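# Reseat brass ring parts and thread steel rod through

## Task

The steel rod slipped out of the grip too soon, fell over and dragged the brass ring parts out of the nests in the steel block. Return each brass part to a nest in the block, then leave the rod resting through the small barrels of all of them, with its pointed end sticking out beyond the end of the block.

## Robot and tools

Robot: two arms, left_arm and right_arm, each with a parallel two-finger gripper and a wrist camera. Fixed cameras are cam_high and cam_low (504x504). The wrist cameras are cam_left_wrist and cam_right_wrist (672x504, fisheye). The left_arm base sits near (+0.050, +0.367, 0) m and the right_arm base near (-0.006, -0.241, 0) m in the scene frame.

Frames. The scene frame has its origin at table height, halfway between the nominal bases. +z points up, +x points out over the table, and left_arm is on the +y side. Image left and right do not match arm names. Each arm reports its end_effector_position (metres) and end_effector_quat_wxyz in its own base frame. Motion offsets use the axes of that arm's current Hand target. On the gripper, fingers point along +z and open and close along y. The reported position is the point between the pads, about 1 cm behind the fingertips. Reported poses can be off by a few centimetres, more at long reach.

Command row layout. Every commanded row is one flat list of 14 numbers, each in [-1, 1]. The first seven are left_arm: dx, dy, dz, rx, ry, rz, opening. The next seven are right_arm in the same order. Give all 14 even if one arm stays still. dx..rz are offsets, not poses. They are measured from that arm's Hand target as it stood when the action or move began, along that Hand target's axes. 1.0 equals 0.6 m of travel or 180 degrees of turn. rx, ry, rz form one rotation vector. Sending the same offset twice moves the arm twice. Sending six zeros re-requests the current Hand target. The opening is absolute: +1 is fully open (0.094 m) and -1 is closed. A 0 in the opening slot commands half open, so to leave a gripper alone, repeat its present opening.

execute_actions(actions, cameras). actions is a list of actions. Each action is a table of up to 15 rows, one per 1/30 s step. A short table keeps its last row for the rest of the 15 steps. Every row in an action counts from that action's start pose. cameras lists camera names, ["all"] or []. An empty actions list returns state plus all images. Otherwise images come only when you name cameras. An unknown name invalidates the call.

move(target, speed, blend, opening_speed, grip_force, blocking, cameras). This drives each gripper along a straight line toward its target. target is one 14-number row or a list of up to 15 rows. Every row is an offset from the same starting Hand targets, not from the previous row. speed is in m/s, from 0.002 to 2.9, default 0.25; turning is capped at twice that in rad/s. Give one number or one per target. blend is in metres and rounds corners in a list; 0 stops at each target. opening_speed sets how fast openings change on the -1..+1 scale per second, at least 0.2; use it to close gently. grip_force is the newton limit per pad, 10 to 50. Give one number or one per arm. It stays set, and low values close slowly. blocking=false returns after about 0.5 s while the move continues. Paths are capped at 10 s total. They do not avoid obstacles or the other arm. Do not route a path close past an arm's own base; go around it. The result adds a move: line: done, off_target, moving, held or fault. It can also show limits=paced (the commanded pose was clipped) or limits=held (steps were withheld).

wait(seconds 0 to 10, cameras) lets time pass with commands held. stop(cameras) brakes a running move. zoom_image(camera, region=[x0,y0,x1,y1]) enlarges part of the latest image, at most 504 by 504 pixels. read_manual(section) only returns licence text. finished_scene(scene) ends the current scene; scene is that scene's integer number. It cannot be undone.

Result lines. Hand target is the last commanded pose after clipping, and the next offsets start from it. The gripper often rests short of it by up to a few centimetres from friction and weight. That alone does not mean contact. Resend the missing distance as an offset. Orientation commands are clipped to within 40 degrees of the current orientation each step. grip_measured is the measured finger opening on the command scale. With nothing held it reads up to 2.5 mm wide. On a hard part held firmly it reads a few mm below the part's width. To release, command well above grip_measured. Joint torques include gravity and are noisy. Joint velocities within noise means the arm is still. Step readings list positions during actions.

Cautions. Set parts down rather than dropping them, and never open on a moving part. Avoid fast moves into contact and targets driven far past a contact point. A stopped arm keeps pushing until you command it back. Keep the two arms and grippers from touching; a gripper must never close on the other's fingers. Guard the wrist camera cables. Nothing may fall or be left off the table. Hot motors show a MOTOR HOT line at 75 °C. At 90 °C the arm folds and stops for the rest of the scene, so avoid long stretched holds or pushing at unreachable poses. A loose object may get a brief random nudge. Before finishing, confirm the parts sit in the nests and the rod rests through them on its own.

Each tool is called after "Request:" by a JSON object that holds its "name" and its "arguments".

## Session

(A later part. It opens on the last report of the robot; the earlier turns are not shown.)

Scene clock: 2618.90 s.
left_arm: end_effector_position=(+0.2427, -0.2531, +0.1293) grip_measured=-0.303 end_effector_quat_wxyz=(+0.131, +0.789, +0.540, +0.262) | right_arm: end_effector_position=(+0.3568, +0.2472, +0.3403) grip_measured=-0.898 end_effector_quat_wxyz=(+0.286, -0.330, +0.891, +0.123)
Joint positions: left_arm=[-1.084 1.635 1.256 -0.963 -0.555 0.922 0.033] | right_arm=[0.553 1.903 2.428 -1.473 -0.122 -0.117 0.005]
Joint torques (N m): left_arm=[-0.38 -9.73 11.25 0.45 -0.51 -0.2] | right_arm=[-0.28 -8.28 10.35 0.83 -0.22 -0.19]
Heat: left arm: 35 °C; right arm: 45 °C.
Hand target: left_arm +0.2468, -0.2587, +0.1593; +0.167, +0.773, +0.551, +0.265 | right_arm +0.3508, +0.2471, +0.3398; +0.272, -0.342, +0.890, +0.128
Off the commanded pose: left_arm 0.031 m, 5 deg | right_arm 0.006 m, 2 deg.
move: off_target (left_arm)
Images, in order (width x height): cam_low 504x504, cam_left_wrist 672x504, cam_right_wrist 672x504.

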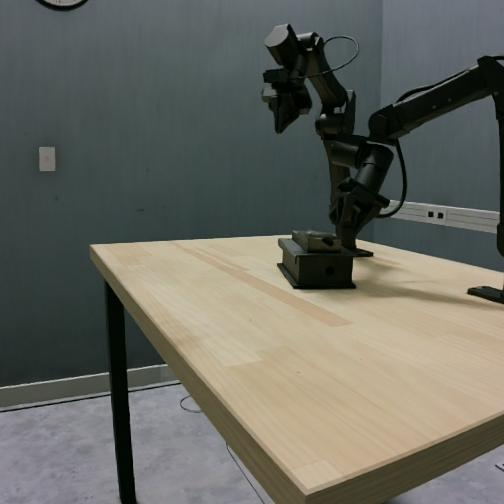

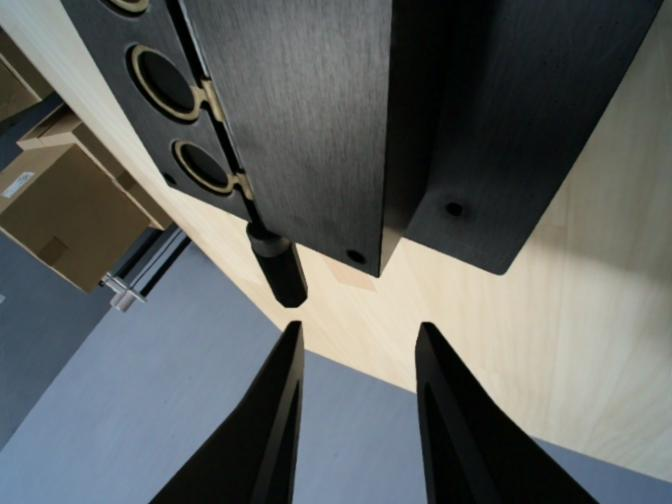

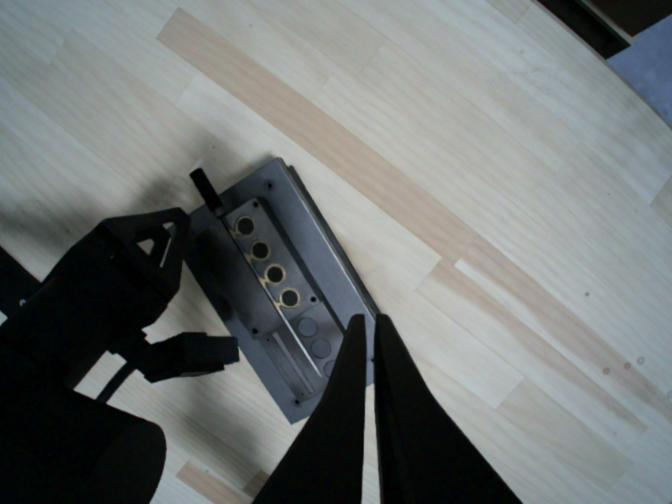

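Request:
{"name": "move", "arguments": {"target": [[0,0,-0.08,0,0,0,-0.3,0,0,0,0,0,0,-0.9],[0.2,0,-0.16,0,0,0,-0.3,0,0,0,0,0,0,-0.9]], "speed": 0.12, "blend": 0.02, "cameras": ["cam_high","cam_right_wrist"]}}

Request:
{"name": "zoom_image", "arguments": {"camera": "cam_right_wrist", "region": [180, 160, 360, 400]}}

Scene clock: 2661.50 s.
left_arm: end_effector_position=(+0.2214, -0.1512, +0.2458) grip_measured=-0.303 end_effector_quat_wxyz=(+0.148, +0.778, +0.549, +0.268) | right_arm: end_effector_position=(+0.3568, +0.2472, +0.3403) grip_measured=-0.898 end_effector_quat_wxyz=(+0.286, -0.330, +0.891, +0.123)
Joint positions: left_arm=[-0.952 1.266 1.384 -1.351 -0.533 1.054 0.033] | right_arm=[0.553 1.903 2.428 -1.473 -0.122 -0.117 0.005]
Joint torques (N m): left_arm=[0.31 -4.86 10.77 0.59 -0.22 0.13] | right_arm=[-0.31 -8.21 10.37 0.82 -0.23 -0.18]
Motor temperatures (°C): left_arm=[25 27 39 30 24 23 26] | right_arm=[25 32 45 29 23 24 27]
Heat: left arm: 39 °C; right arm: 45 °C.
Hand target: left_arm +0.2199, -0.1489, +0.2636; +0.167, +0.773, +0.551, +0.265 | right_arm +0.3508, +0.2471, +0.3398; +0.272, -0.342, +0.890, +0.128
Off the commanded pose: left_arm 0.018 m, 2 deg | right_arm 0.006 m, 2 deg.
move: off_target (left_arm)
Images, in order (width x height): cam_high 504x504, cam_right_wrist 672x504.

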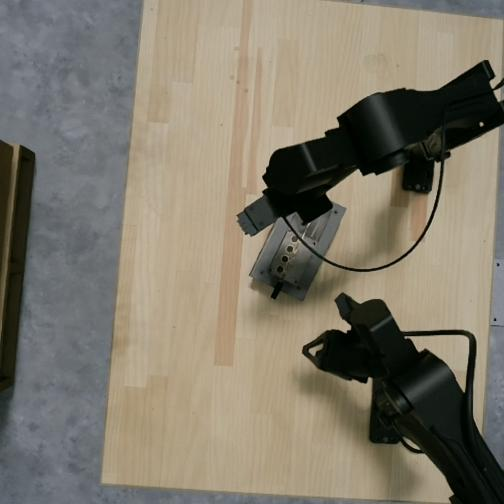

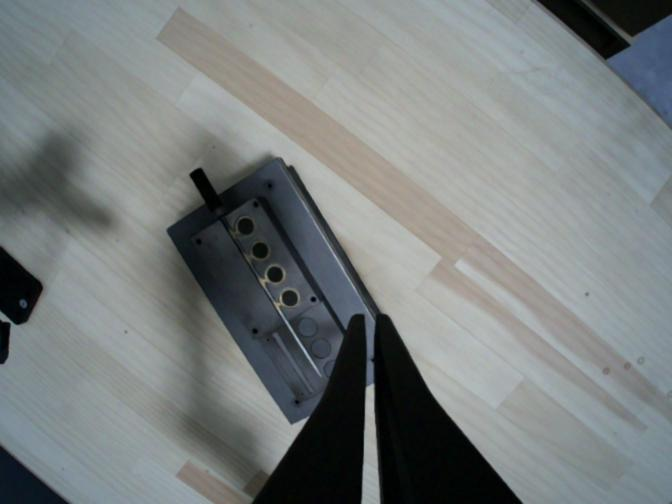

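Scaled by 2.100 from the camera's 672x504 image, which has a finer 960x720 frame.

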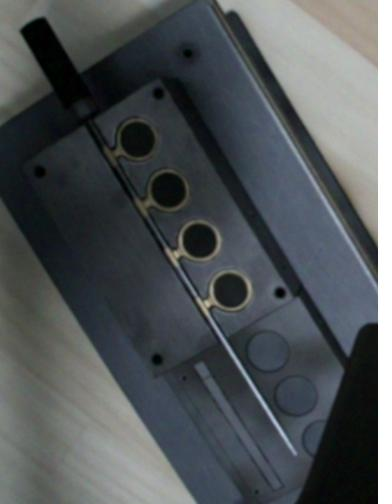

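Request:
{"name": "move", "arguments": {"target": [0,0,0,0,0,0,-0.3,0.2327,0.1053,0.229,0,0,0,-1], "speed": 0.12, "cameras": ["cam_right_wrist","cam_low"]}}

Request:
{"name": "zoom_image", "arguments": {"camera": "cam_low", "region": [270, 180, 370, 280]}}

Scene clock: 2673.80 s.
left_arm: end_effector_position=(+0.2214, -0.1512, +0.2458) grip_measured=-0.303 end_effector_quat_wxyz=(+0.148, +0.778, +0.549, +0.268) | right_arm: end_effector_position=(+0.2730, +0.2714, +0.1456) grip_measured=-0.984 end_effector_quat_wxyz=(+0.248, -0.348, +0.896, +0.121)
Joint positions: left_arm=[-0.952 1.266 1.384 -1.351 -0.533 1.054 0.033] | right_arm=[0.765 1.5 1.165 -0.678 -0.032 0.033 0.001]
Joint torques (N m): left_arm=[0.27 -4.79 10.95 0.59 -0.23 0.13] | right_arm=[0.54 -9.25 5.91 1.77 0.14 0.18]
Heat: left arm: 38 °C; right arm: 44 °C.
Hand target: left_arm +0.2199, -0.1489, +0.2636; +0.167, +0.773, +0.551, +0.265 | right_arm +0.2761, +0.2750, +0.1501; +0.272, -0.342, +0.890, +0.128
Off the commanded pose: left_arm 0.018 m, 2 deg | right_arm 0.006 m, 3 deg.
move: off_target (left_arm, right_arm)
Images, in order (width x height): cam_low 504x504, cam_right_wrist 672x504.

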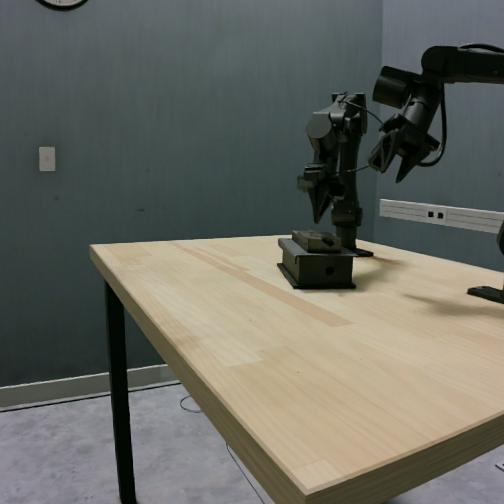

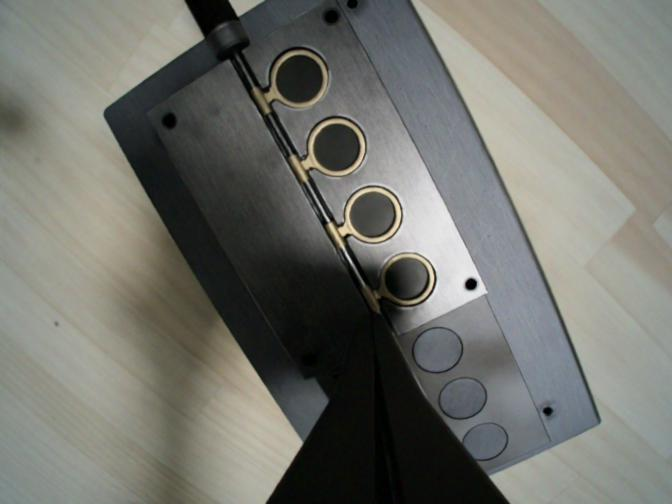

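Scaled by 5.040 from the camera's 504x504 image, which has a finer 720x720 frame.

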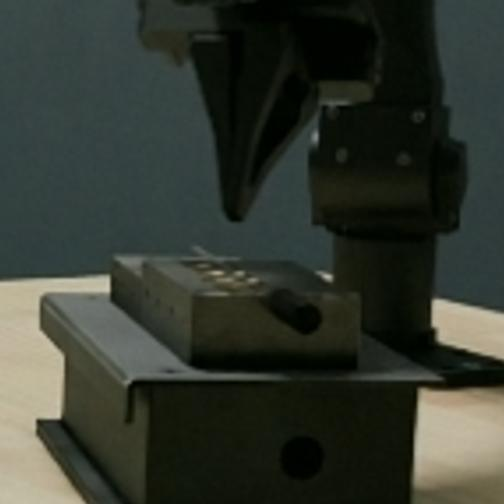

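Request:
{"name": "zoom_image", "arguments": {"camera": "cam_right_wrist", "region": [200, 20, 460, 330]}}

Scaled by 1.626 from the camera's 672x504 image, which has a finer 960x720 frame.

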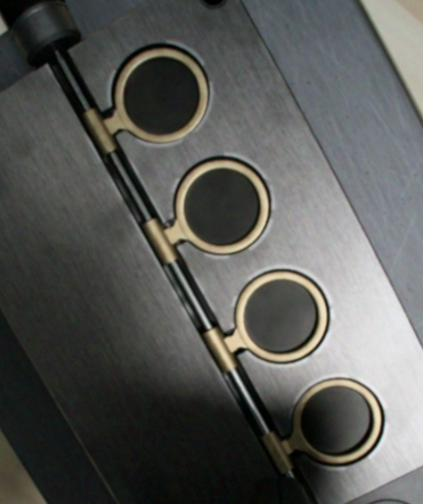

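Request:
{"name": "move", "arguments": {"target": [0,0,0,0,0,0,-0.3,0.0175,-0.0101,0.0319,0,0,0,-1], "speed": 0.06, "cameras": ["cam_right_wrist","cam_low"]}}

Request:
{"name": "zoom_image", "arguments": {"camera": "cam_low", "region": [280, 200, 360, 280]}}

Request:
{"name": "zoom_image", "arguments": {"camera": "cam_right_wrist", "region": [250, 100, 460, 360]}}

Scene clock: 2707.80 s.
left_arm: end_effector_position=(+0.2214, -0.1512, +0.2458) grip_measured=-0.303 end_effector_quat_wxyz=(+0.148, +0.778, +0.549, +0.268) | right_arm: end_effector_position=(+0.2754, +0.2716, +0.1307) grip_measured=-0.984 end_effector_quat_wxyz=(+0.256, -0.346, +0.894, +0.124)
Joint positions: left_arm=[-0.952 1.266 1.384 -1.351 -0.533 1.054 0.033] | right_arm=[0.761 1.5 1.095 -0.589 -0.032 0.033 0.001]
Joint torques (N m): left_arm=[0.32 -4.71 10.89 0.58 -0.25 0.1] | right_arm=[-0.77 -7.35 5.96 1.81 0.06 0.03]
Motor temperatures (°C): left_arm=[25 27 37 29 24 23 26] | right_arm=[25 32 42 35 23 24 28]
Heat: left arm: 37 °C; right arm: 42 °C.
Hand target: left_arm +0.2199, -0.1489, +0.2636; +0.167, +0.773, +0.551, +0.265 | right_arm +0.2813, +0.2728, +0.1282; +0.272, -0.342, +0.890, +0.128
Off the commanded pose: left_arm 0.018 m, 2 deg | right_arm 0.007 m, 2 deg.
move: off_target (left_arm)
Images, in order (width x height): cam_low 504x504, cam_right_wrist 672x504.

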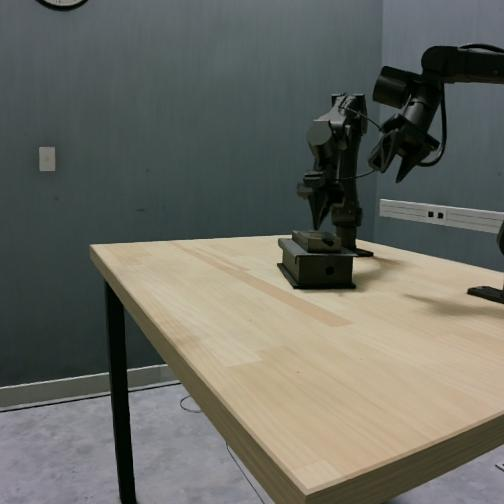

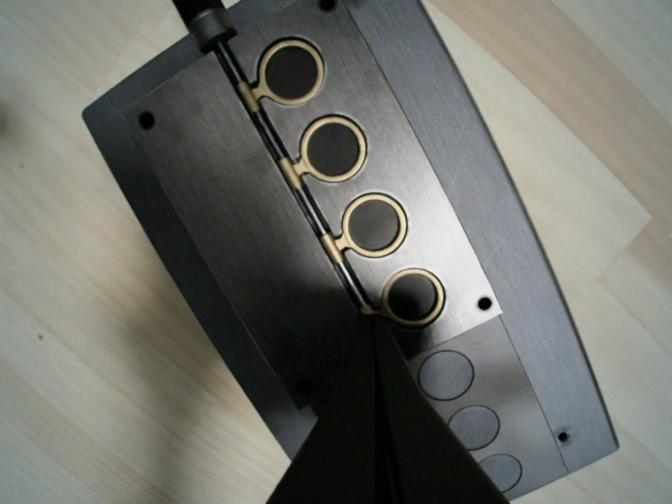

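Scaled by 6.300 from the camera's 504x504 image, which has a finer 720x720 frame.

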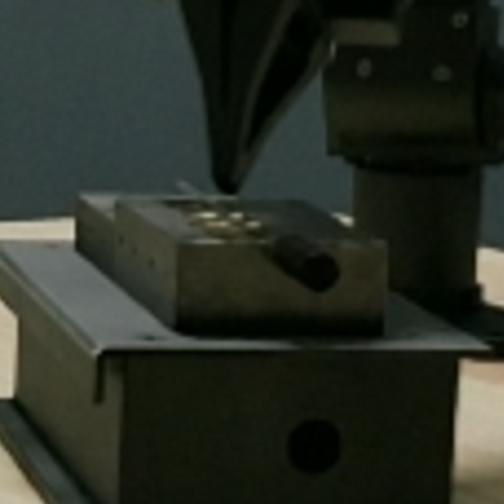

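Scaled by 1.938 from the camera's 672x504 image, which has a finer 960x720 frame.

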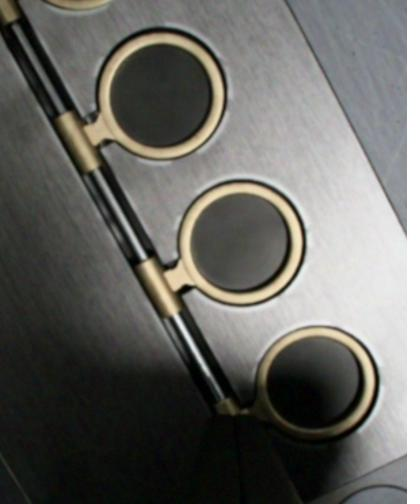

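Request:
{"name": "execute_actions", "arguments": {"actions": [[[0,0,0,0,0,0,-0.3,0.0047,-0.0015,0.0088,0,0,0,-1]],[[0,0,0,0,0,0,-0.3,0.0047,-0.0015,0.0088,0,0,0,-1]],[[0,0,0,0,0,0,-0.3,0.0047,-0.0015,0.0088,0,0,0,-1]]], "cameras": ["cam_right_wrist","cam_low"]}}

Request:
{"name": "zoom_image", "arguments": {"camera": "cam_low", "region": [280, 200, 360, 280]}}

Request:
{"name": "zoom_image", "arguments": {"camera": "cam_right_wrist", "region": [250, 100, 460, 360]}}

Scene clock: 2719.43 s.
left_arm: end_effector_position=(+0.2214, -0.1512, +0.2458) grip_measured=-0.303 end_effector_quat_wxyz=(+0.148, +0.778, +0.549, +0.268) | right_arm: end_effector_position=(+0.2817, +0.2776, +0.1273) grip_measured=-0.984 end_effector_quat_wxyz=(+0.278, -0.342, +0.887, +0.137)
Joint positions: left_arm=[-0.952 1.266 1.384 -1.351 -0.533 1.054 0.033] | right_arm=[0.757 1.5 1.052 -0.494 -0.041 0.035 0.001]
Joint torques (N m): left_arm=[0.31 -4.67 10.92 0.6 -0.23 0.09] | right_arm=[-1.06 -5.52 5.16 1.67 0.01 -0.04]
Heat: left arm: 37 °C; right arm: 42 °C.
Hand target: left_arm +0.2199, -0.1489, +0.2636; +0.167, +0.773, +0.551, +0.265 | right_arm +0.2841, +0.2728, +0.1102; +0.272, -0.342, +0.890, +0.128
Off the commanded pose: left_arm 0.018 m, 2 deg | right_arm 0.018 m, 1 deg.
Step readings (end_effector_position of left_arm | right_arm):
0: (+0.2214, -0.1512, +0.2458) | (+0.2754, +0.2716, +0.1307)
1: (+0.2214, -0.1512, +0.2458) | (+0.2756, +0.2718, +0.1303)
2: (+0.2214, -0.1512, +0.2458) | (+0.2758, +0.2720, +0.1297)
4: (+0.2214, -0.1512, +0.2458) | (+0.2753, +0.2715, +0.1274)
8: (+0.2214, -0.1512, +0.2458) | (+0.2761, +0.2723, +0.1280)
15: (+0.2214, -0.1512, +0.2458) | (+0.2763, +0.2725, +0.1282)
16: (+0.2214, -0.1512, +0.2458) | (+0.2765, +0.2725, +0.1275)
17: (+0.2214, -0.1512, +0.2458) | (+0.2767, +0.2730, +0.1269)
19: (+0.2214, -0.1512, +0.2458) | (+0.2780, +0.2742, +0.1275)
23: (+0.2214, -0.1512, +0.2458) | (+0.2793, +0.2746, +0.1275)
30: (+0.2214, -0.1512, +0.2458) | (+0.2802, +0.2743, +0.1274)
31: (+0.2214, -0.1512, +0.2458) | (+0.2802, +0.2743, +0.1267)
32: (+0.2214, -0.1512, +0.2458) | (+0.2804, +0.2753, +0.1266)
34: (+0.2214, -0.1512, +0.2458) | (+0.2810, +0.2766, +0.1270)
38: (+0.2214, -0.1512, +0.2458) | (+0.2813, +0.2773, +0.1270)
45: (+0.2214, -0.1512, +0.2458) | (+0.2815, +0.2774, +0.1271)
Images, in order (width x height): cam_low 504x504, cam_right_wrist 672x504.

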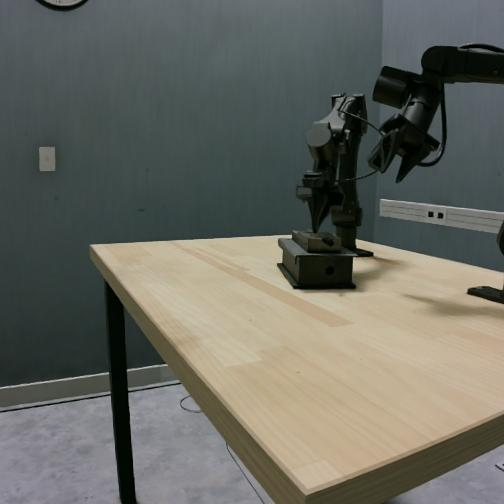

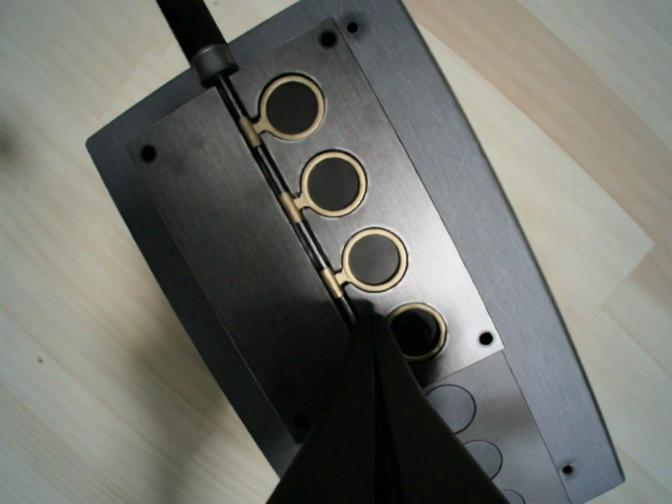

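Scaled by 6.300 from the camera's 504x504 image, which has a finer 720x720 frame.

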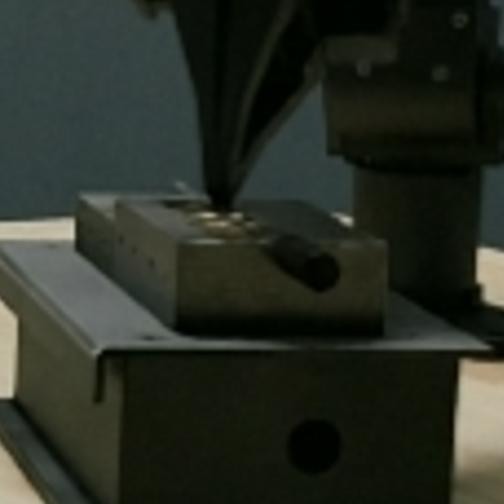

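Scaled by 1.938 from the camera's 672x504 image, which has a finer 960x720 frame.

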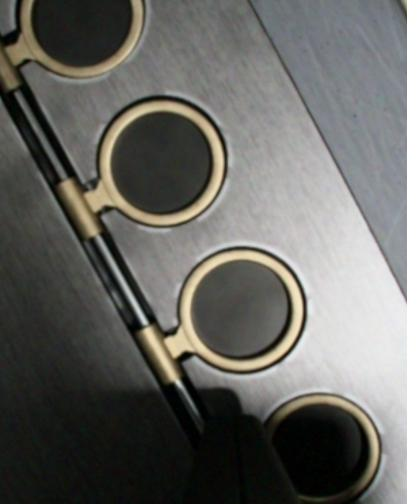

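Request:
{"name": "move", "arguments": {"target": [0,0,0,0,0,0,-0.3,-0.03,0.02,-0.09,0,0,0,-1], "speed": 0.08, "cameras": ["cam_right_wrist","cam_low"]}}

Request:
{"name": "zoom_image", "arguments": {"camera": "cam_low", "region": [280, 200, 360, 280]}}

Request:
{"name": "zoom_image", "arguments": {"camera": "cam_right_wrist", "region": [200, 20, 460, 330]}}

Scene clock: 2728.97 s.
left_arm: end_effector_position=(+0.2214, -0.1512, +0.2458) grip_measured=-0.303 end_effector_quat_wxyz=(+0.148, +0.778, +0.549, +0.268) | right_arm: end_effector_position=(+0.2673, +0.2690, +0.1500) grip_measured=-0.984 end_effector_quat_wxyz=(+0.267, -0.347, +0.890, +0.128)
Joint positions: left_arm=[-0.952 1.266 1.384 -1.351 -0.533 1.054 0.033] | right_arm=[0.774 1.443 1.109 -0.635 -0.025 0.038 0.001]
Joint torques (N m): left_arm=[0.23 -4.7 10.89 0.59 -0.23 0.11] | right_arm=[0.66 -8.2 12.51 0.81 0.15 0.18]
Heat: left arm: 37 °C; right arm: 42 °C.
Hand target: left_arm +0.2199, -0.1489, +0.2636; +0.167, +0.773, +0.551, +0.265 | right_arm +0.2658, +0.2690, +0.1653; +0.272, -0.342, +0.890, +0.128
Off the commanded pose: left_arm 0.018 m, 2 deg | right_arm 0.015 m, 1 deg.
move: off_target (left_arm, right_arm)
Images, in order (width x height): cam_low 504x504, cam_right_wrist 672x504.

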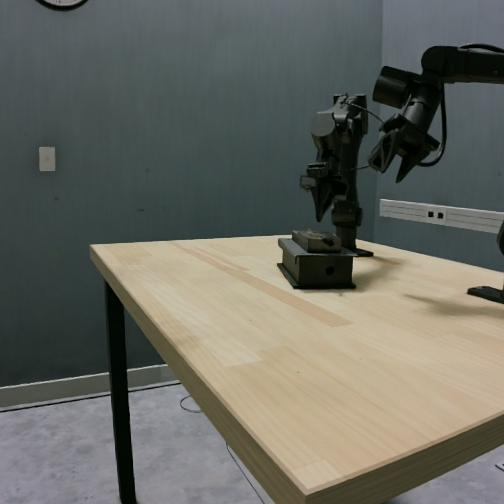

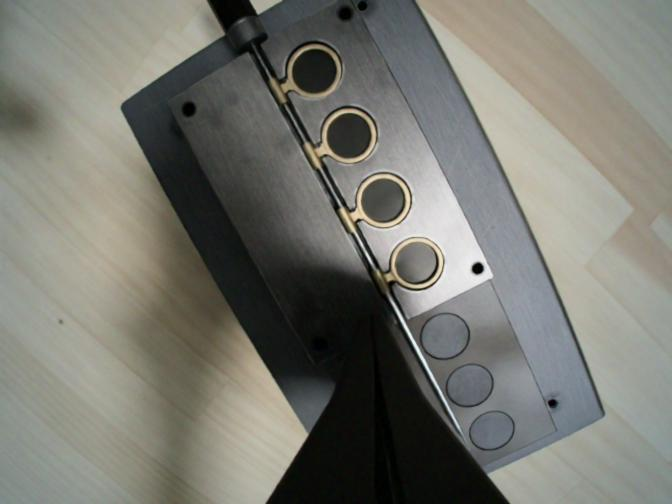

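Scaled by 6.300 from the camera's 504x504 image, which has a finer 720x720 frame.

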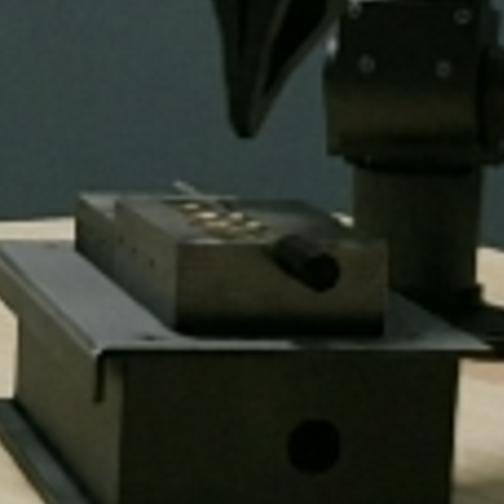

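Scaled by 1.626 from the camera's 672x504 image, which has a finer 960x720 frame.

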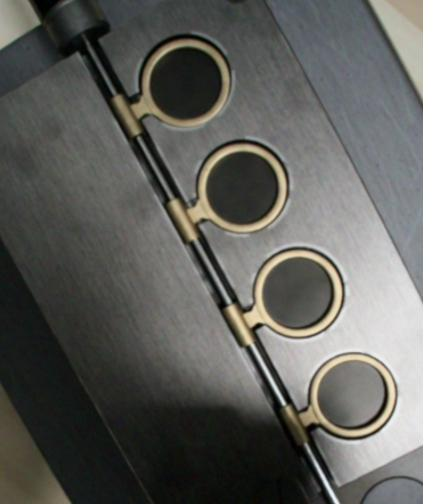

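Request:
{"name": "execute_actions", "arguments": {"actions": [[[0,0,0,0,0,0,-0.3,0.013,-0.0255,0,0,0,0,-1]],[[0,0,0,0,0,0,-0.3,0.017,-0.0015,0.024,0,0,0,-1]],[[0,0,0,0,0,0,-0.3,0.017,-0.0015,0.024,0,0,0,-1]]], "cameras": ["cam_right_wrist"]}}

Request:
{"name": "zoom_image", "arguments": {"camera": "cam_right_wrist", "region": [200, 20, 500, 450]}}

Scene clock: 2761.87 s.
left_arm: end_effector_position=(+0.2214, -0.1512, +0.2458) grip_measured=-0.303 end_effector_quat_wxyz=(+0.148, +0.778, +0.549, +0.268) | right_arm: end_effector_position=(+0.2682, +0.2479, +0.1264) grip_measured=-0.984 end_effector_quat_wxyz=(+0.258, -0.334, +0.899, +0.117)
Joint positions: left_arm=[-0.952 1.266 1.384 -1.351 -0.533 1.054 0.033] | right_arm=[0.729 1.421 1.009 -0.585 -0.028 0.027 0.001]
Joint torques (N m): left_arm=[0.34 -4.67 10.85 0.6 -0.25 0.12] | right_arm=[-0.4 -6.43 6.32 1.79 -0.12 -0.18]
Heat: left arm: 38 °C; right arm: 43 °C.
Hand target: left_arm +0.2199, -0.1489, +0.2636; +0.167, +0.773, +0.551, +0.265 | right_arm +0.2713, +0.2531, +0.1248; +0.272, -0.342, +0.890, +0.128
Off the commanded pose: left_arm 0.018 m, 2 deg | right_arm 0.006 m, 2 deg.
Step readings (end_effector_position of left_arm | right_arm):
0: (+0.2214, -0.1512, +0.2458) | (+0.2673, +0.2690, +0.1500)
1: (+0.2214, -0.1512, +0.2458) | (+0.2673, +0.2689, +0.1504)
2: (+0.2214, -0.1512, +0.2458) | (+0.2690, +0.2671, +0.1514)
4: (+0.2214, -0.1512, +0.2458) | (+0.2739, +0.2617, +0.1538)
8: (+0.2214, -0.1512, +0.2458) | (+0.2781, +0.2567, +0.1568)
15: (+0.2214, -0.1512, +0.2458) | (+0.2781, +0.2567, +0.1568)
16: (+0.2214, -0.1512, +0.2458) | (+0.2778, +0.2564, +0.1554)
17: (+0.2214, -0.1512, +0.2458) | (+0.2769, +0.2556, +0.1531)
19: (+0.2214, -0.1512, +0.2458) | (+0.2743, +0.2533, +0.1473)
23: (+0.2214, -0.1512, +0.2458) | (+0.2728, +0.2519, +0.1438)
30: (+0.2214, -0.1512, +0.2458) | (+0.2728, +0.2519, +0.1438)
31: (+0.2214, -0.1512, +0.2458) | (+0.2729, +0.2521, +0.1422)
32: (+0.2214, -0.1512, +0.2458) | (+0.2730, +0.2522, +0.1395)
34: (+0.2214, -0.1512, +0.2458) | (+0.2695, +0.2491, +0.1308)
38: (+0.2214, -0.1512, +0.2458) | (+0.2670, +0.2468, +0.1253)
45: (+0.2214, -0.1512, +0.2458) | (+0.2680, +0.2476, +0.1261)
Images, in order (width x height): cam_right_wrist 672x504.

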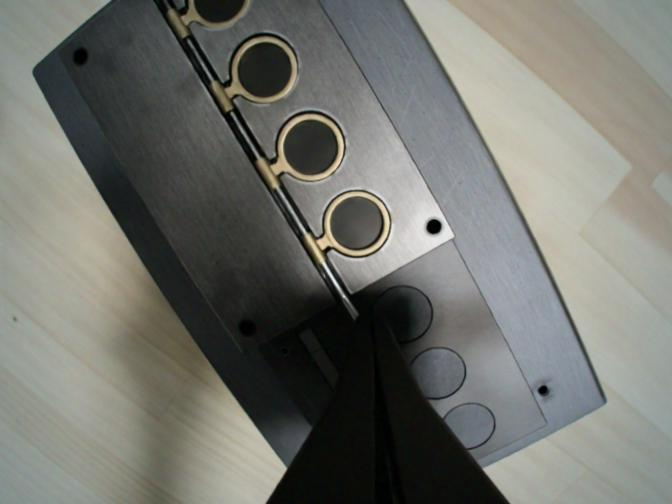

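Scaled by 1.172 from the camera's 672x504 image, which has a finer 960x720 frame.

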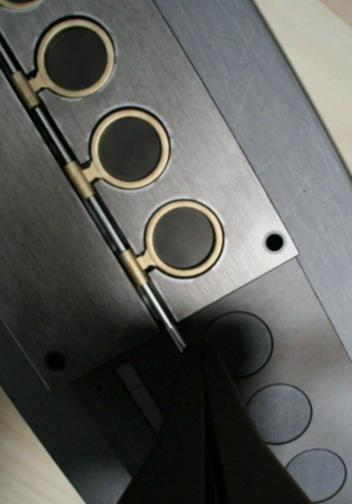

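Request:
{"name": "execute_actions", "arguments": {"actions": [[[0,0,0,0,0,0,-0.3,0.006,0.0042,0.0042,0,0,0,-1]],[[0,0,0,0,0,0,-0.3,0.0047,-0.0005,0.0075,0,0,0,-1]]], "cameras": ["cam_right_wrist","cam_low"]}}

Request:
{"name": "zoom_image", "arguments": {"camera": "cam_right_wrist", "region": [200, 120, 440, 380]}}

Request:
{"name": "zoom_image", "arguments": {"camera": "cam_low", "region": [280, 200, 360, 280]}}

Scene clock: 2773.27 s.
left_arm: end_effector_position=(+0.2214, -0.1512, +0.2458) grip_measured=-0.303 end_effector_quat_wxyz=(+0.148, +0.778, +0.549, +0.268) | right_arm: end_effector_position=(+0.2706, +0.2503, +0.1231) grip_measured=-0.984 end_effector_quat_wxyz=(+0.268, -0.333, +0.896, +0.122)
Joint positions: left_arm=[-0.952 1.266 1.384 -1.351 -0.533 1.054 0.033] | right_arm=[0.729 1.421 0.984 -0.537 -0.03 0.027 0.001]
Joint torques (N m): left_arm=[0.38 -4.74 10.8 0.61 -0.21 0.11] | right_arm=[0.53 -6.15 5.38 1.74 -0.1 -0.11]
Heat: left arm: 38 °C; right arm: 42 °C.
Hand target: left_arm +0.2199, -0.1489, +0.2636; +0.167, +0.773, +0.551, +0.265 | right_arm +0.2687, +0.2542, +0.1156; +0.272, -0.342, +0.890, +0.128
Off the commanded pose: left_arm 0.018 m, 2 deg | right_arm 0.009 m, 1 deg.
Step readings (end_effector_position of left_arm | right_arm):
0: (+0.2214, -0.1512, +0.2458) | (+0.2682, +0.2479, +0.1264)
1: (+0.2214, -0.1512, +0.2458) | (+0.2682, +0.2479, +0.1259)
2: (+0.2214, -0.1512, +0.2458) | (+0.2684, +0.2480, +0.1253)
4: (+0.2214, -0.1512, +0.2458) | (+0.2680, +0.2476, +0.1236)
8: (+0.2214, -0.1512, +0.2458) | (+0.2683, +0.2480, +0.1235)
15: (+0.2214, -0.1512, +0.2458) | (+0.2683, +0.2480, +0.1235)
16: (+0.2214, -0.1512, +0.2458) | (+0.2685, +0.2481, +0.1231)
17: (+0.2214, -0.1512, +0.2458) | (+0.2688, +0.2484, +0.1226)
19: (+0.2214, -0.1512, +0.2458) | (+0.2697, +0.2492, +0.1227)
23: (+0.2214, -0.1512, +0.2458) | (+0.2702, +0.2500, +0.1229)
30: (+0.2214, -0.1512, +0.2458) | (+0.2706, +0.2503, +0.1231)
Images, in order (width x height): cam_low 504x504, cam_right_wrist 672x504.

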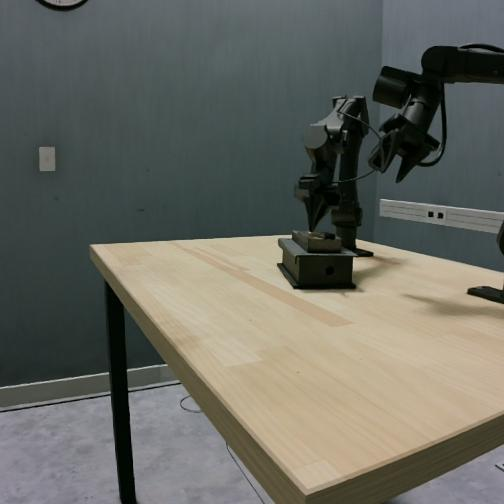

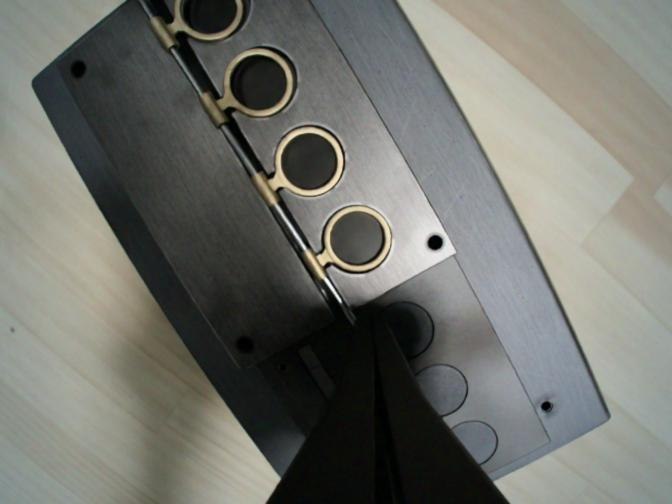

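Scaled by 1.938 from the camera's 672x504 image, which has a finer 960x720 frame.

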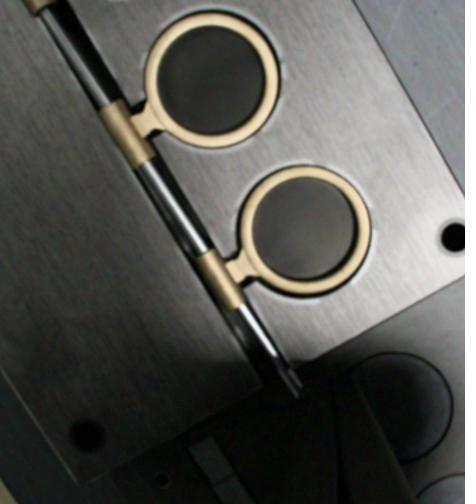

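Scaled by 6.300 from the camera's 504x504 image, which has a finer 720x720 frame.

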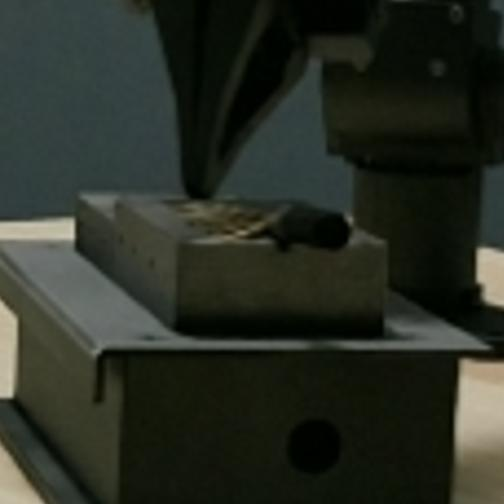

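Request:
{"name": "execute_actions", "arguments": {"actions": [[[0,0,0,0,0,0,-0.3,-0.005,0,-0.0085,0,0,0,-1]],[[0,0,0,0,0,0,-0.3,-0.005,0,-0.0085,0,0,0,-1]],[[0,0,0,0,0,0,-0.3,-0.01,0,-0.017,0,0,0,-1]],[[0,0,0,0,0,0,-0.3,-0.01,0,-0.02,0,0,0,-1]],[[0,0,0,0,0,0,-0.3,-0.01,0,-0.03,0,0,0,-1]]], "cameras": ["cam_right_wrist","cam_low"]}}

Request:
{"name": "zoom_image", "arguments": {"camera": "cam_right_wrist", "region": [150, 0, 500, 400]}}

Request:
{"name": "zoom_image", "arguments": {"camera": "cam_low", "region": [280, 200, 360, 280]}}

Scene clock: 2792.20 s.
left_arm: end_effector_position=(+0.2214, -0.1512, +0.2458) grip_measured=-0.303 end_effector_quat_wxyz=(+0.148, +0.778, +0.549, +0.268) | right_arm: end_effector_position=(+0.2661, +0.2460, +0.1566) grip_measured=-0.984 end_effector_quat_wxyz=(+0.271, -0.332, +0.895, +0.122)
Joint positions: left_arm=[-0.952 1.266 1.384 -1.351 -0.533 1.054 0.033] | right_arm=[0.729 1.375 1.077 -0.671 -0.028 0.027 0.001]
Joint torques (N m): left_arm=[0.28 -4.77 10.92 0.6 -0.21 0.11] | right_arm=[-0.29 -7.34 12.37 0.82 -0.12 -0.18]
Heat: left arm: 38 °C; right arm: 43 °C.
Hand target: left_arm +0.2199, -0.1489, +0.2636; +0.167, +0.773, +0.551, +0.265 | right_arm +0.2635, +0.2462, +0.1704; +0.272, -0.342, +0.890, +0.128
Off the commanded pose: left_arm 0.018 m, 2 deg | right_arm 0.014 m, 1 deg.
Step readings (end_effector_position of left_arm | right_arm):
0: (+0.2214, -0.1512, +0.2458) | (+0.2706, +0.2503, +0.1231)
1: (+0.2214, -0.1512, +0.2458) | (+0.2706, +0.2503, +0.1231)
2: (+0.2214, -0.1512, +0.2458) | (+0.2706, +0.2503, +0.1231)
4: (+0.2214, -0.1512, +0.2458) | (+0.2706, +0.2503, +0.1231)
8: (+0.2214, -0.1512, +0.2458) | (+0.2706, +0.2503, +0.1231)
15: (+0.2214, -0.1512, +0.2458) | (+0.2706, +0.2503, +0.1231)
16: (+0.2214, -0.1512, +0.2458) | (+0.2706, +0.2503, +0.1231)
17: (+0.2214, -0.1512, +0.2458) | (+0.2706, +0.2503, +0.1231)
19: (+0.2214, -0.1512, +0.2458) | (+0.2706, +0.2503, +0.1231)
23: (+0.2214, -0.1512, +0.2458) | (+0.2706, +0.2503, +0.1231)
30: (+0.2214, -0.1512, +0.2458) | (+0.2706, +0.2503, +0.1231)
31: (+0.2214, -0.1512, +0.2458) | (+0.2706, +0.2503, +0.1235)
32: (+0.2214, -0.1512, +0.2458) | (+0.2706, +0.2503, +0.1237)
34: (+0.2214, -0.1512, +0.2458) | (+0.2704, +0.2505, +0.1241)
38: (+0.2214, -0.1512, +0.2458) | (+0.2705, +0.2503, +0.1241)
45: (+0.2214, -0.1512, +0.2458) | (+0.2707, +0.2501, +0.1241)
46: (+0.2214, -0.1512, +0.2458) | (+0.2703, +0.2498, +0.1248)
47: (+0.2214, -0.1512, +0.2458) | (+0.2698, +0.2493, +0.1261)
49: (+0.2214, -0.1512, +0.2458) | (+0.2699, +0.2494, +0.1308)
53: (+0.2214, -0.1512, +0.2458) | (+0.2711, +0.2504, +0.1380)
60: (+0.2214, -0.1512, +0.2458) | (+0.2697, +0.2492, +0.1372)
61: (+0.2214, -0.1512, +0.2458) | (+0.2688, +0.2484, +0.1381)
62: (+0.2214, -0.1512, +0.2458) | (+0.2676, +0.2474, +0.1396)
64: (+0.2214, -0.1512, +0.2458) | (+0.2672, +0.2470, +0.1466)
68: (+0.2214, -0.1512, +0.2458) | (+0.2689, +0.2485, +0.1585)
75: (+0.2214, -0.1512, +0.2458) | (+0.2670, +0.2468, +0.1575)
Images, in order (width x height): cam_low 504x504, cam_right_wrist 672x504.

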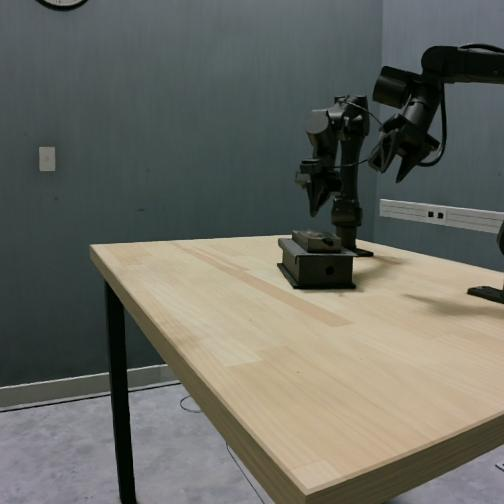

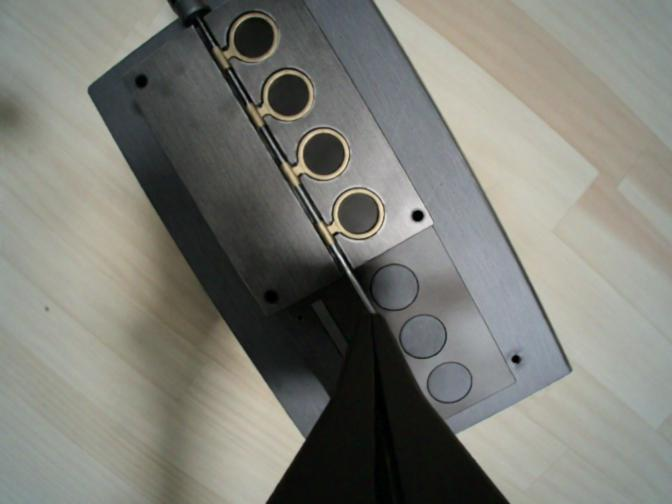

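Scaled by 1.260 from the camera's 672x504 image, which has a finer 960x720 frame.

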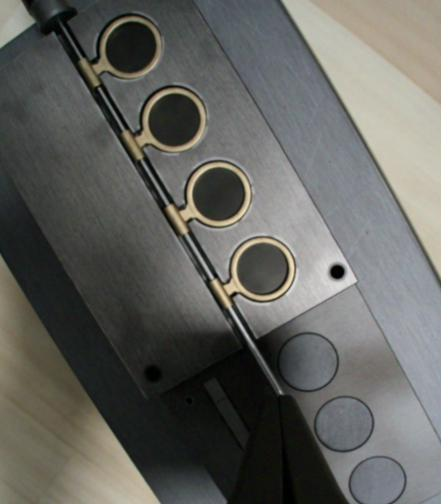

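Scaled by 6.300 from the camera's 504x504 image, which has a finer 720x720 frame.

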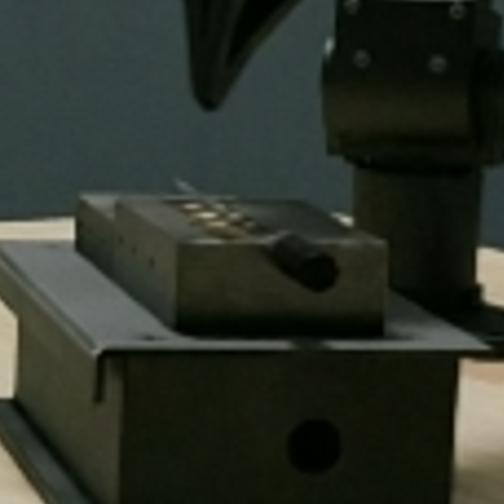

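Request:
{"name": "zoom_image", "arguments": {"camera": "cam_low", "region": [290, 220, 345, 250]}}

Request:
{"name": "zoom_image", "arguments": {"camera": "cam_right_wrist", "region": [170, 0, 300, 160]}}

Request:
{"name": "zoom_image", "arguments": {"camera": "cam_right_wrist", "region": [260, 120, 400, 320]}}

Scaled by 9.164 from the camera's 504x504 image, which has a finer 720x720 frame.

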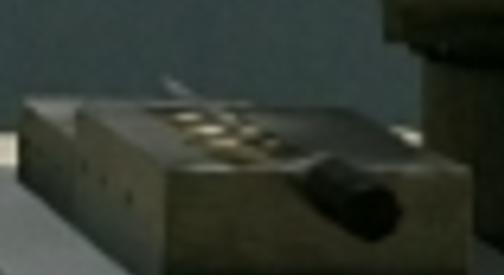

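Scaled by 3.150 from the camera's 672x504 image, which has a finer 960x720 frame.

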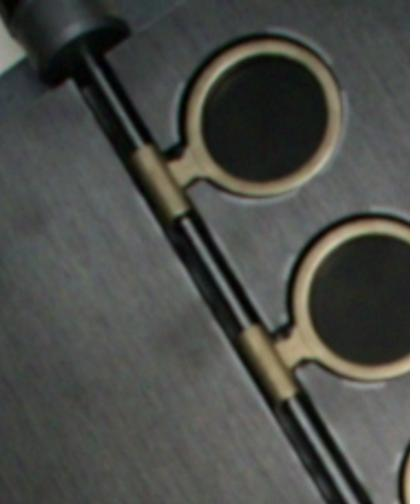

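Scaled by 2.520 from the camera's 672x504 image, which has a finer 960x720 frame.

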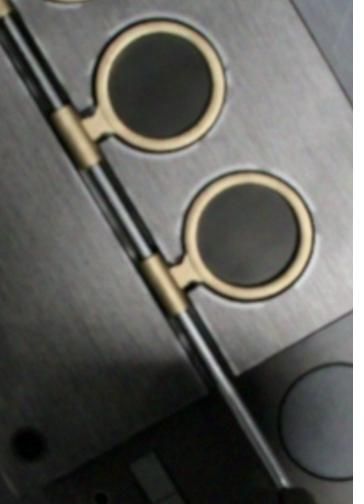

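Request:
{"name": "wait", "arguments": {"seconds": 0.1, "cameras": ["cam_left_wrist"]}}

Request:
{"name": "zoom_image", "arguments": {"camera": "cam_left_wrist", "region": [100, 0, 500, 300]}}

Scene clock: 2820.40 s.
left_arm: end_effector_position=(+0.2214, -0.1512, +0.2458) grip_measured=-0.303 end_effector_quat_wxyz=(+0.148, +0.778, +0.549, +0.268) | right_arm: end_effector_position=(+0.2661, +0.2460, +0.1566) grip_measured=-0.984 end_effector_quat_wxyz=(+0.271, -0.332, +0.895, +0.122)
Joint positions: left_arm=[-0.952 1.266 1.384 -1.351 -0.533 1.054 0.033] | right_arm=[0.729 1.375 1.077 -0.671 -0.028 0.027 0.001]
Joint torques (N m): left_arm=[0.32 -4.77 10.86 0.59 -0.22 0.11] | right_arm=[-0.32 -7.36 12.37 0.83 -0.13 -0.16]
Motor temperatures (°C): left_arm=[25 26 38 28 24 23 25] | right_arm=[25 32 48 31 23 24 29]
Heat: left arm: 38 °C; right arm: 48 °C.
Hand target: left_arm +0.2199, -0.1489, +0.2636; +0.167, +0.773, +0.551, +0.265 | right_arm +0.2635, +0.2462, +0.1704; +0.272, -0.342, +0.890, +0.128
Tool commands: left_gripper/opening=-0.3 right_gripper/opening=-1.0
Off the commanded pose: left_arm 0.018 m, 2 deg | right_arm 0.014 m, 1 deg.
wait: 0.10 s; at rest from the start
Images, in order (width x height): cam_left_wrist 672x504.

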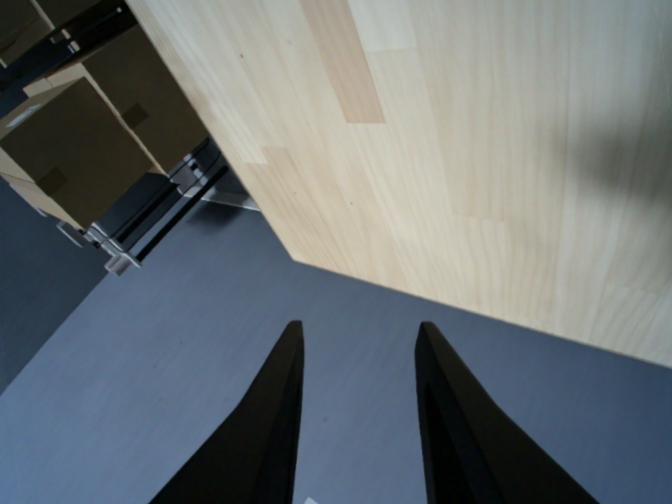

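Scaled by 1.260 from the camera's 672x504 image, which has a finer 960x720 frame.

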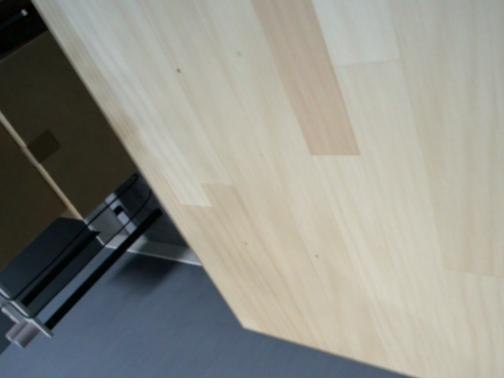

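Request:
{"name": "move", "arguments": {"target": [[0,0,0,0,0,0,-0.3,-0.076,0.006,-0.109,0,0,0,-1],[0,0,0,0,0,0,-0.3,-0.11,-0.032,-0.03,0.057,0.269,0.337,-1]], "speed": 0.25, "blend": 0.02, "cameras": ["cam_right_wrist","cam_high"]}}

Scene clock: 2878.83 s.
left_arm: end_effector_position=(+0.2214, -0.1512, +0.2458) grip_measured=-0.303 end_effector_quat_wxyz=(+0.148, +0.778, +0.549, +0.268) | right_arm: end_effector_position=(+0.3109, +0.2601, +0.2178) grip_measured=-0.984 end_effector_quat_wxyz=(-0.023, +0.161, +0.973, +0.165)
Joint positions: left_arm=[-0.952 1.266 1.384 -1.351 -0.533 1.054 0.033] | right_arm=[0.573 1.967 2.113 -1.523 -0.275 0.927 0.001]
Joint torques (N m): left_arm=[0.42 -4.67 10.93 0.6 -0.25 0.09] | right_arm=[-0.7 -9.32 11.1 0.15 -0.3 0.16]
Heat: left arm: 39 °C; right arm: 49 °C.
Hand target: left_arm +0.2199, -0.1489, +0.2636; +0.167, +0.773, +0.551, +0.265 | right_arm +0.3102, +0.2603, +0.2221; -0.171, +0.143, +0.974, +0.025
Off the commanded pose: left_arm 0.018 m, 2 deg | right_arm 0.004 m, 23 deg.
joint sent to its limit (right arm) — joint 4 (wrist pitch), lower limit. The joint targets are off in orientation, not in position.
move: off_target (left_arm, right_arm)
Images, in order (width x height): cam_high 504x504, cam_right_wrist 672x504.

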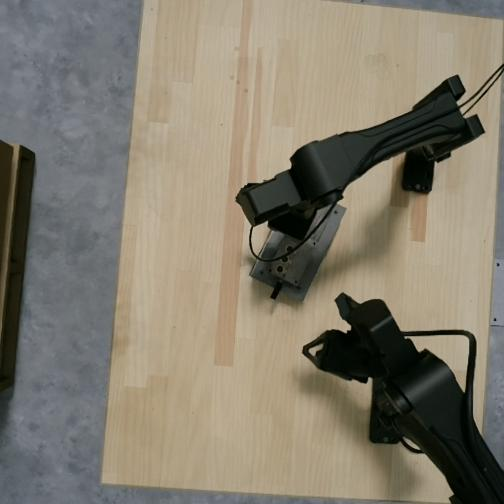

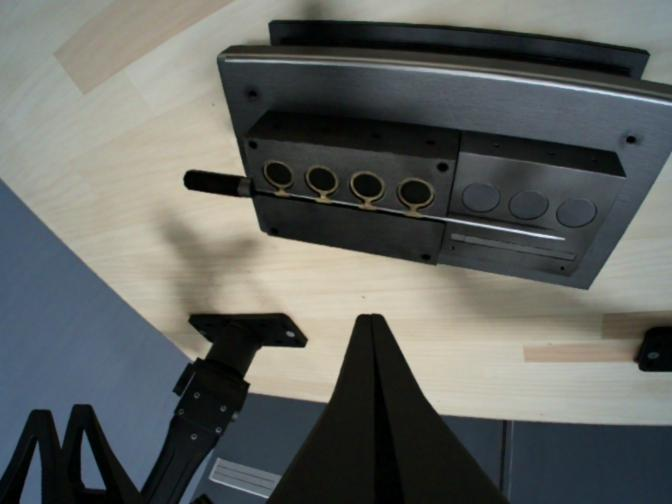

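Request:
{"name": "zoom_image", "arguments": {"camera": "cam_right_wrist", "region": [170, 90, 460, 260]}}

Request:
{"name": "zoom_image", "arguments": {"camera": "cam_right_wrist", "region": [380, 100, 640, 300]}}

Scaled by 1.738 from the camera's 672x504 image, which has a finer 960x720 frame.

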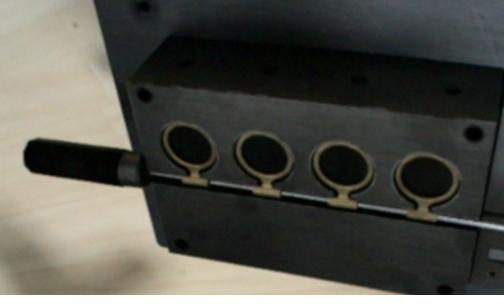

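Scaled by 1.938 from the camera's 672x504 image, which has a finer 960x720 frame.

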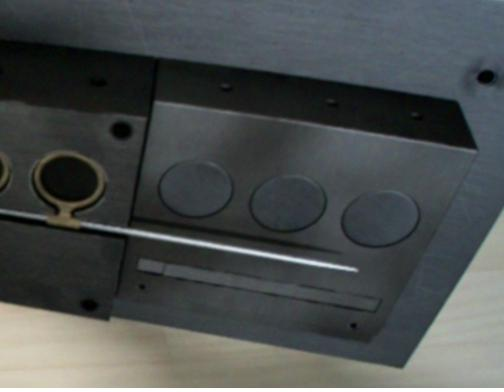

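Request:
{"name": "zoom_image", "arguments": {"camera": "cam_right_wrist", "region": [340, 150, 460, 240]}}

Request:
{"name": "zoom_image", "arguments": {"camera": "cam_right_wrist", "region": [240, 130, 360, 220]}}

Scaled by 4.200 from the camera's 672x504 image, which has a finer 960x720 frame.

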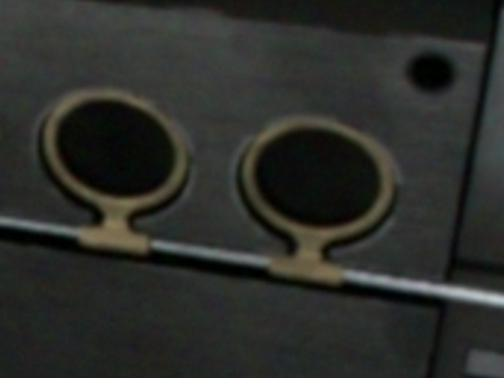

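Scaled by 4.200 from the camera's 672x504 image, which has a finer 960x720 frame.

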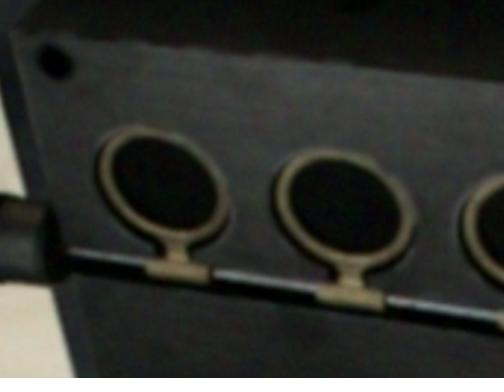

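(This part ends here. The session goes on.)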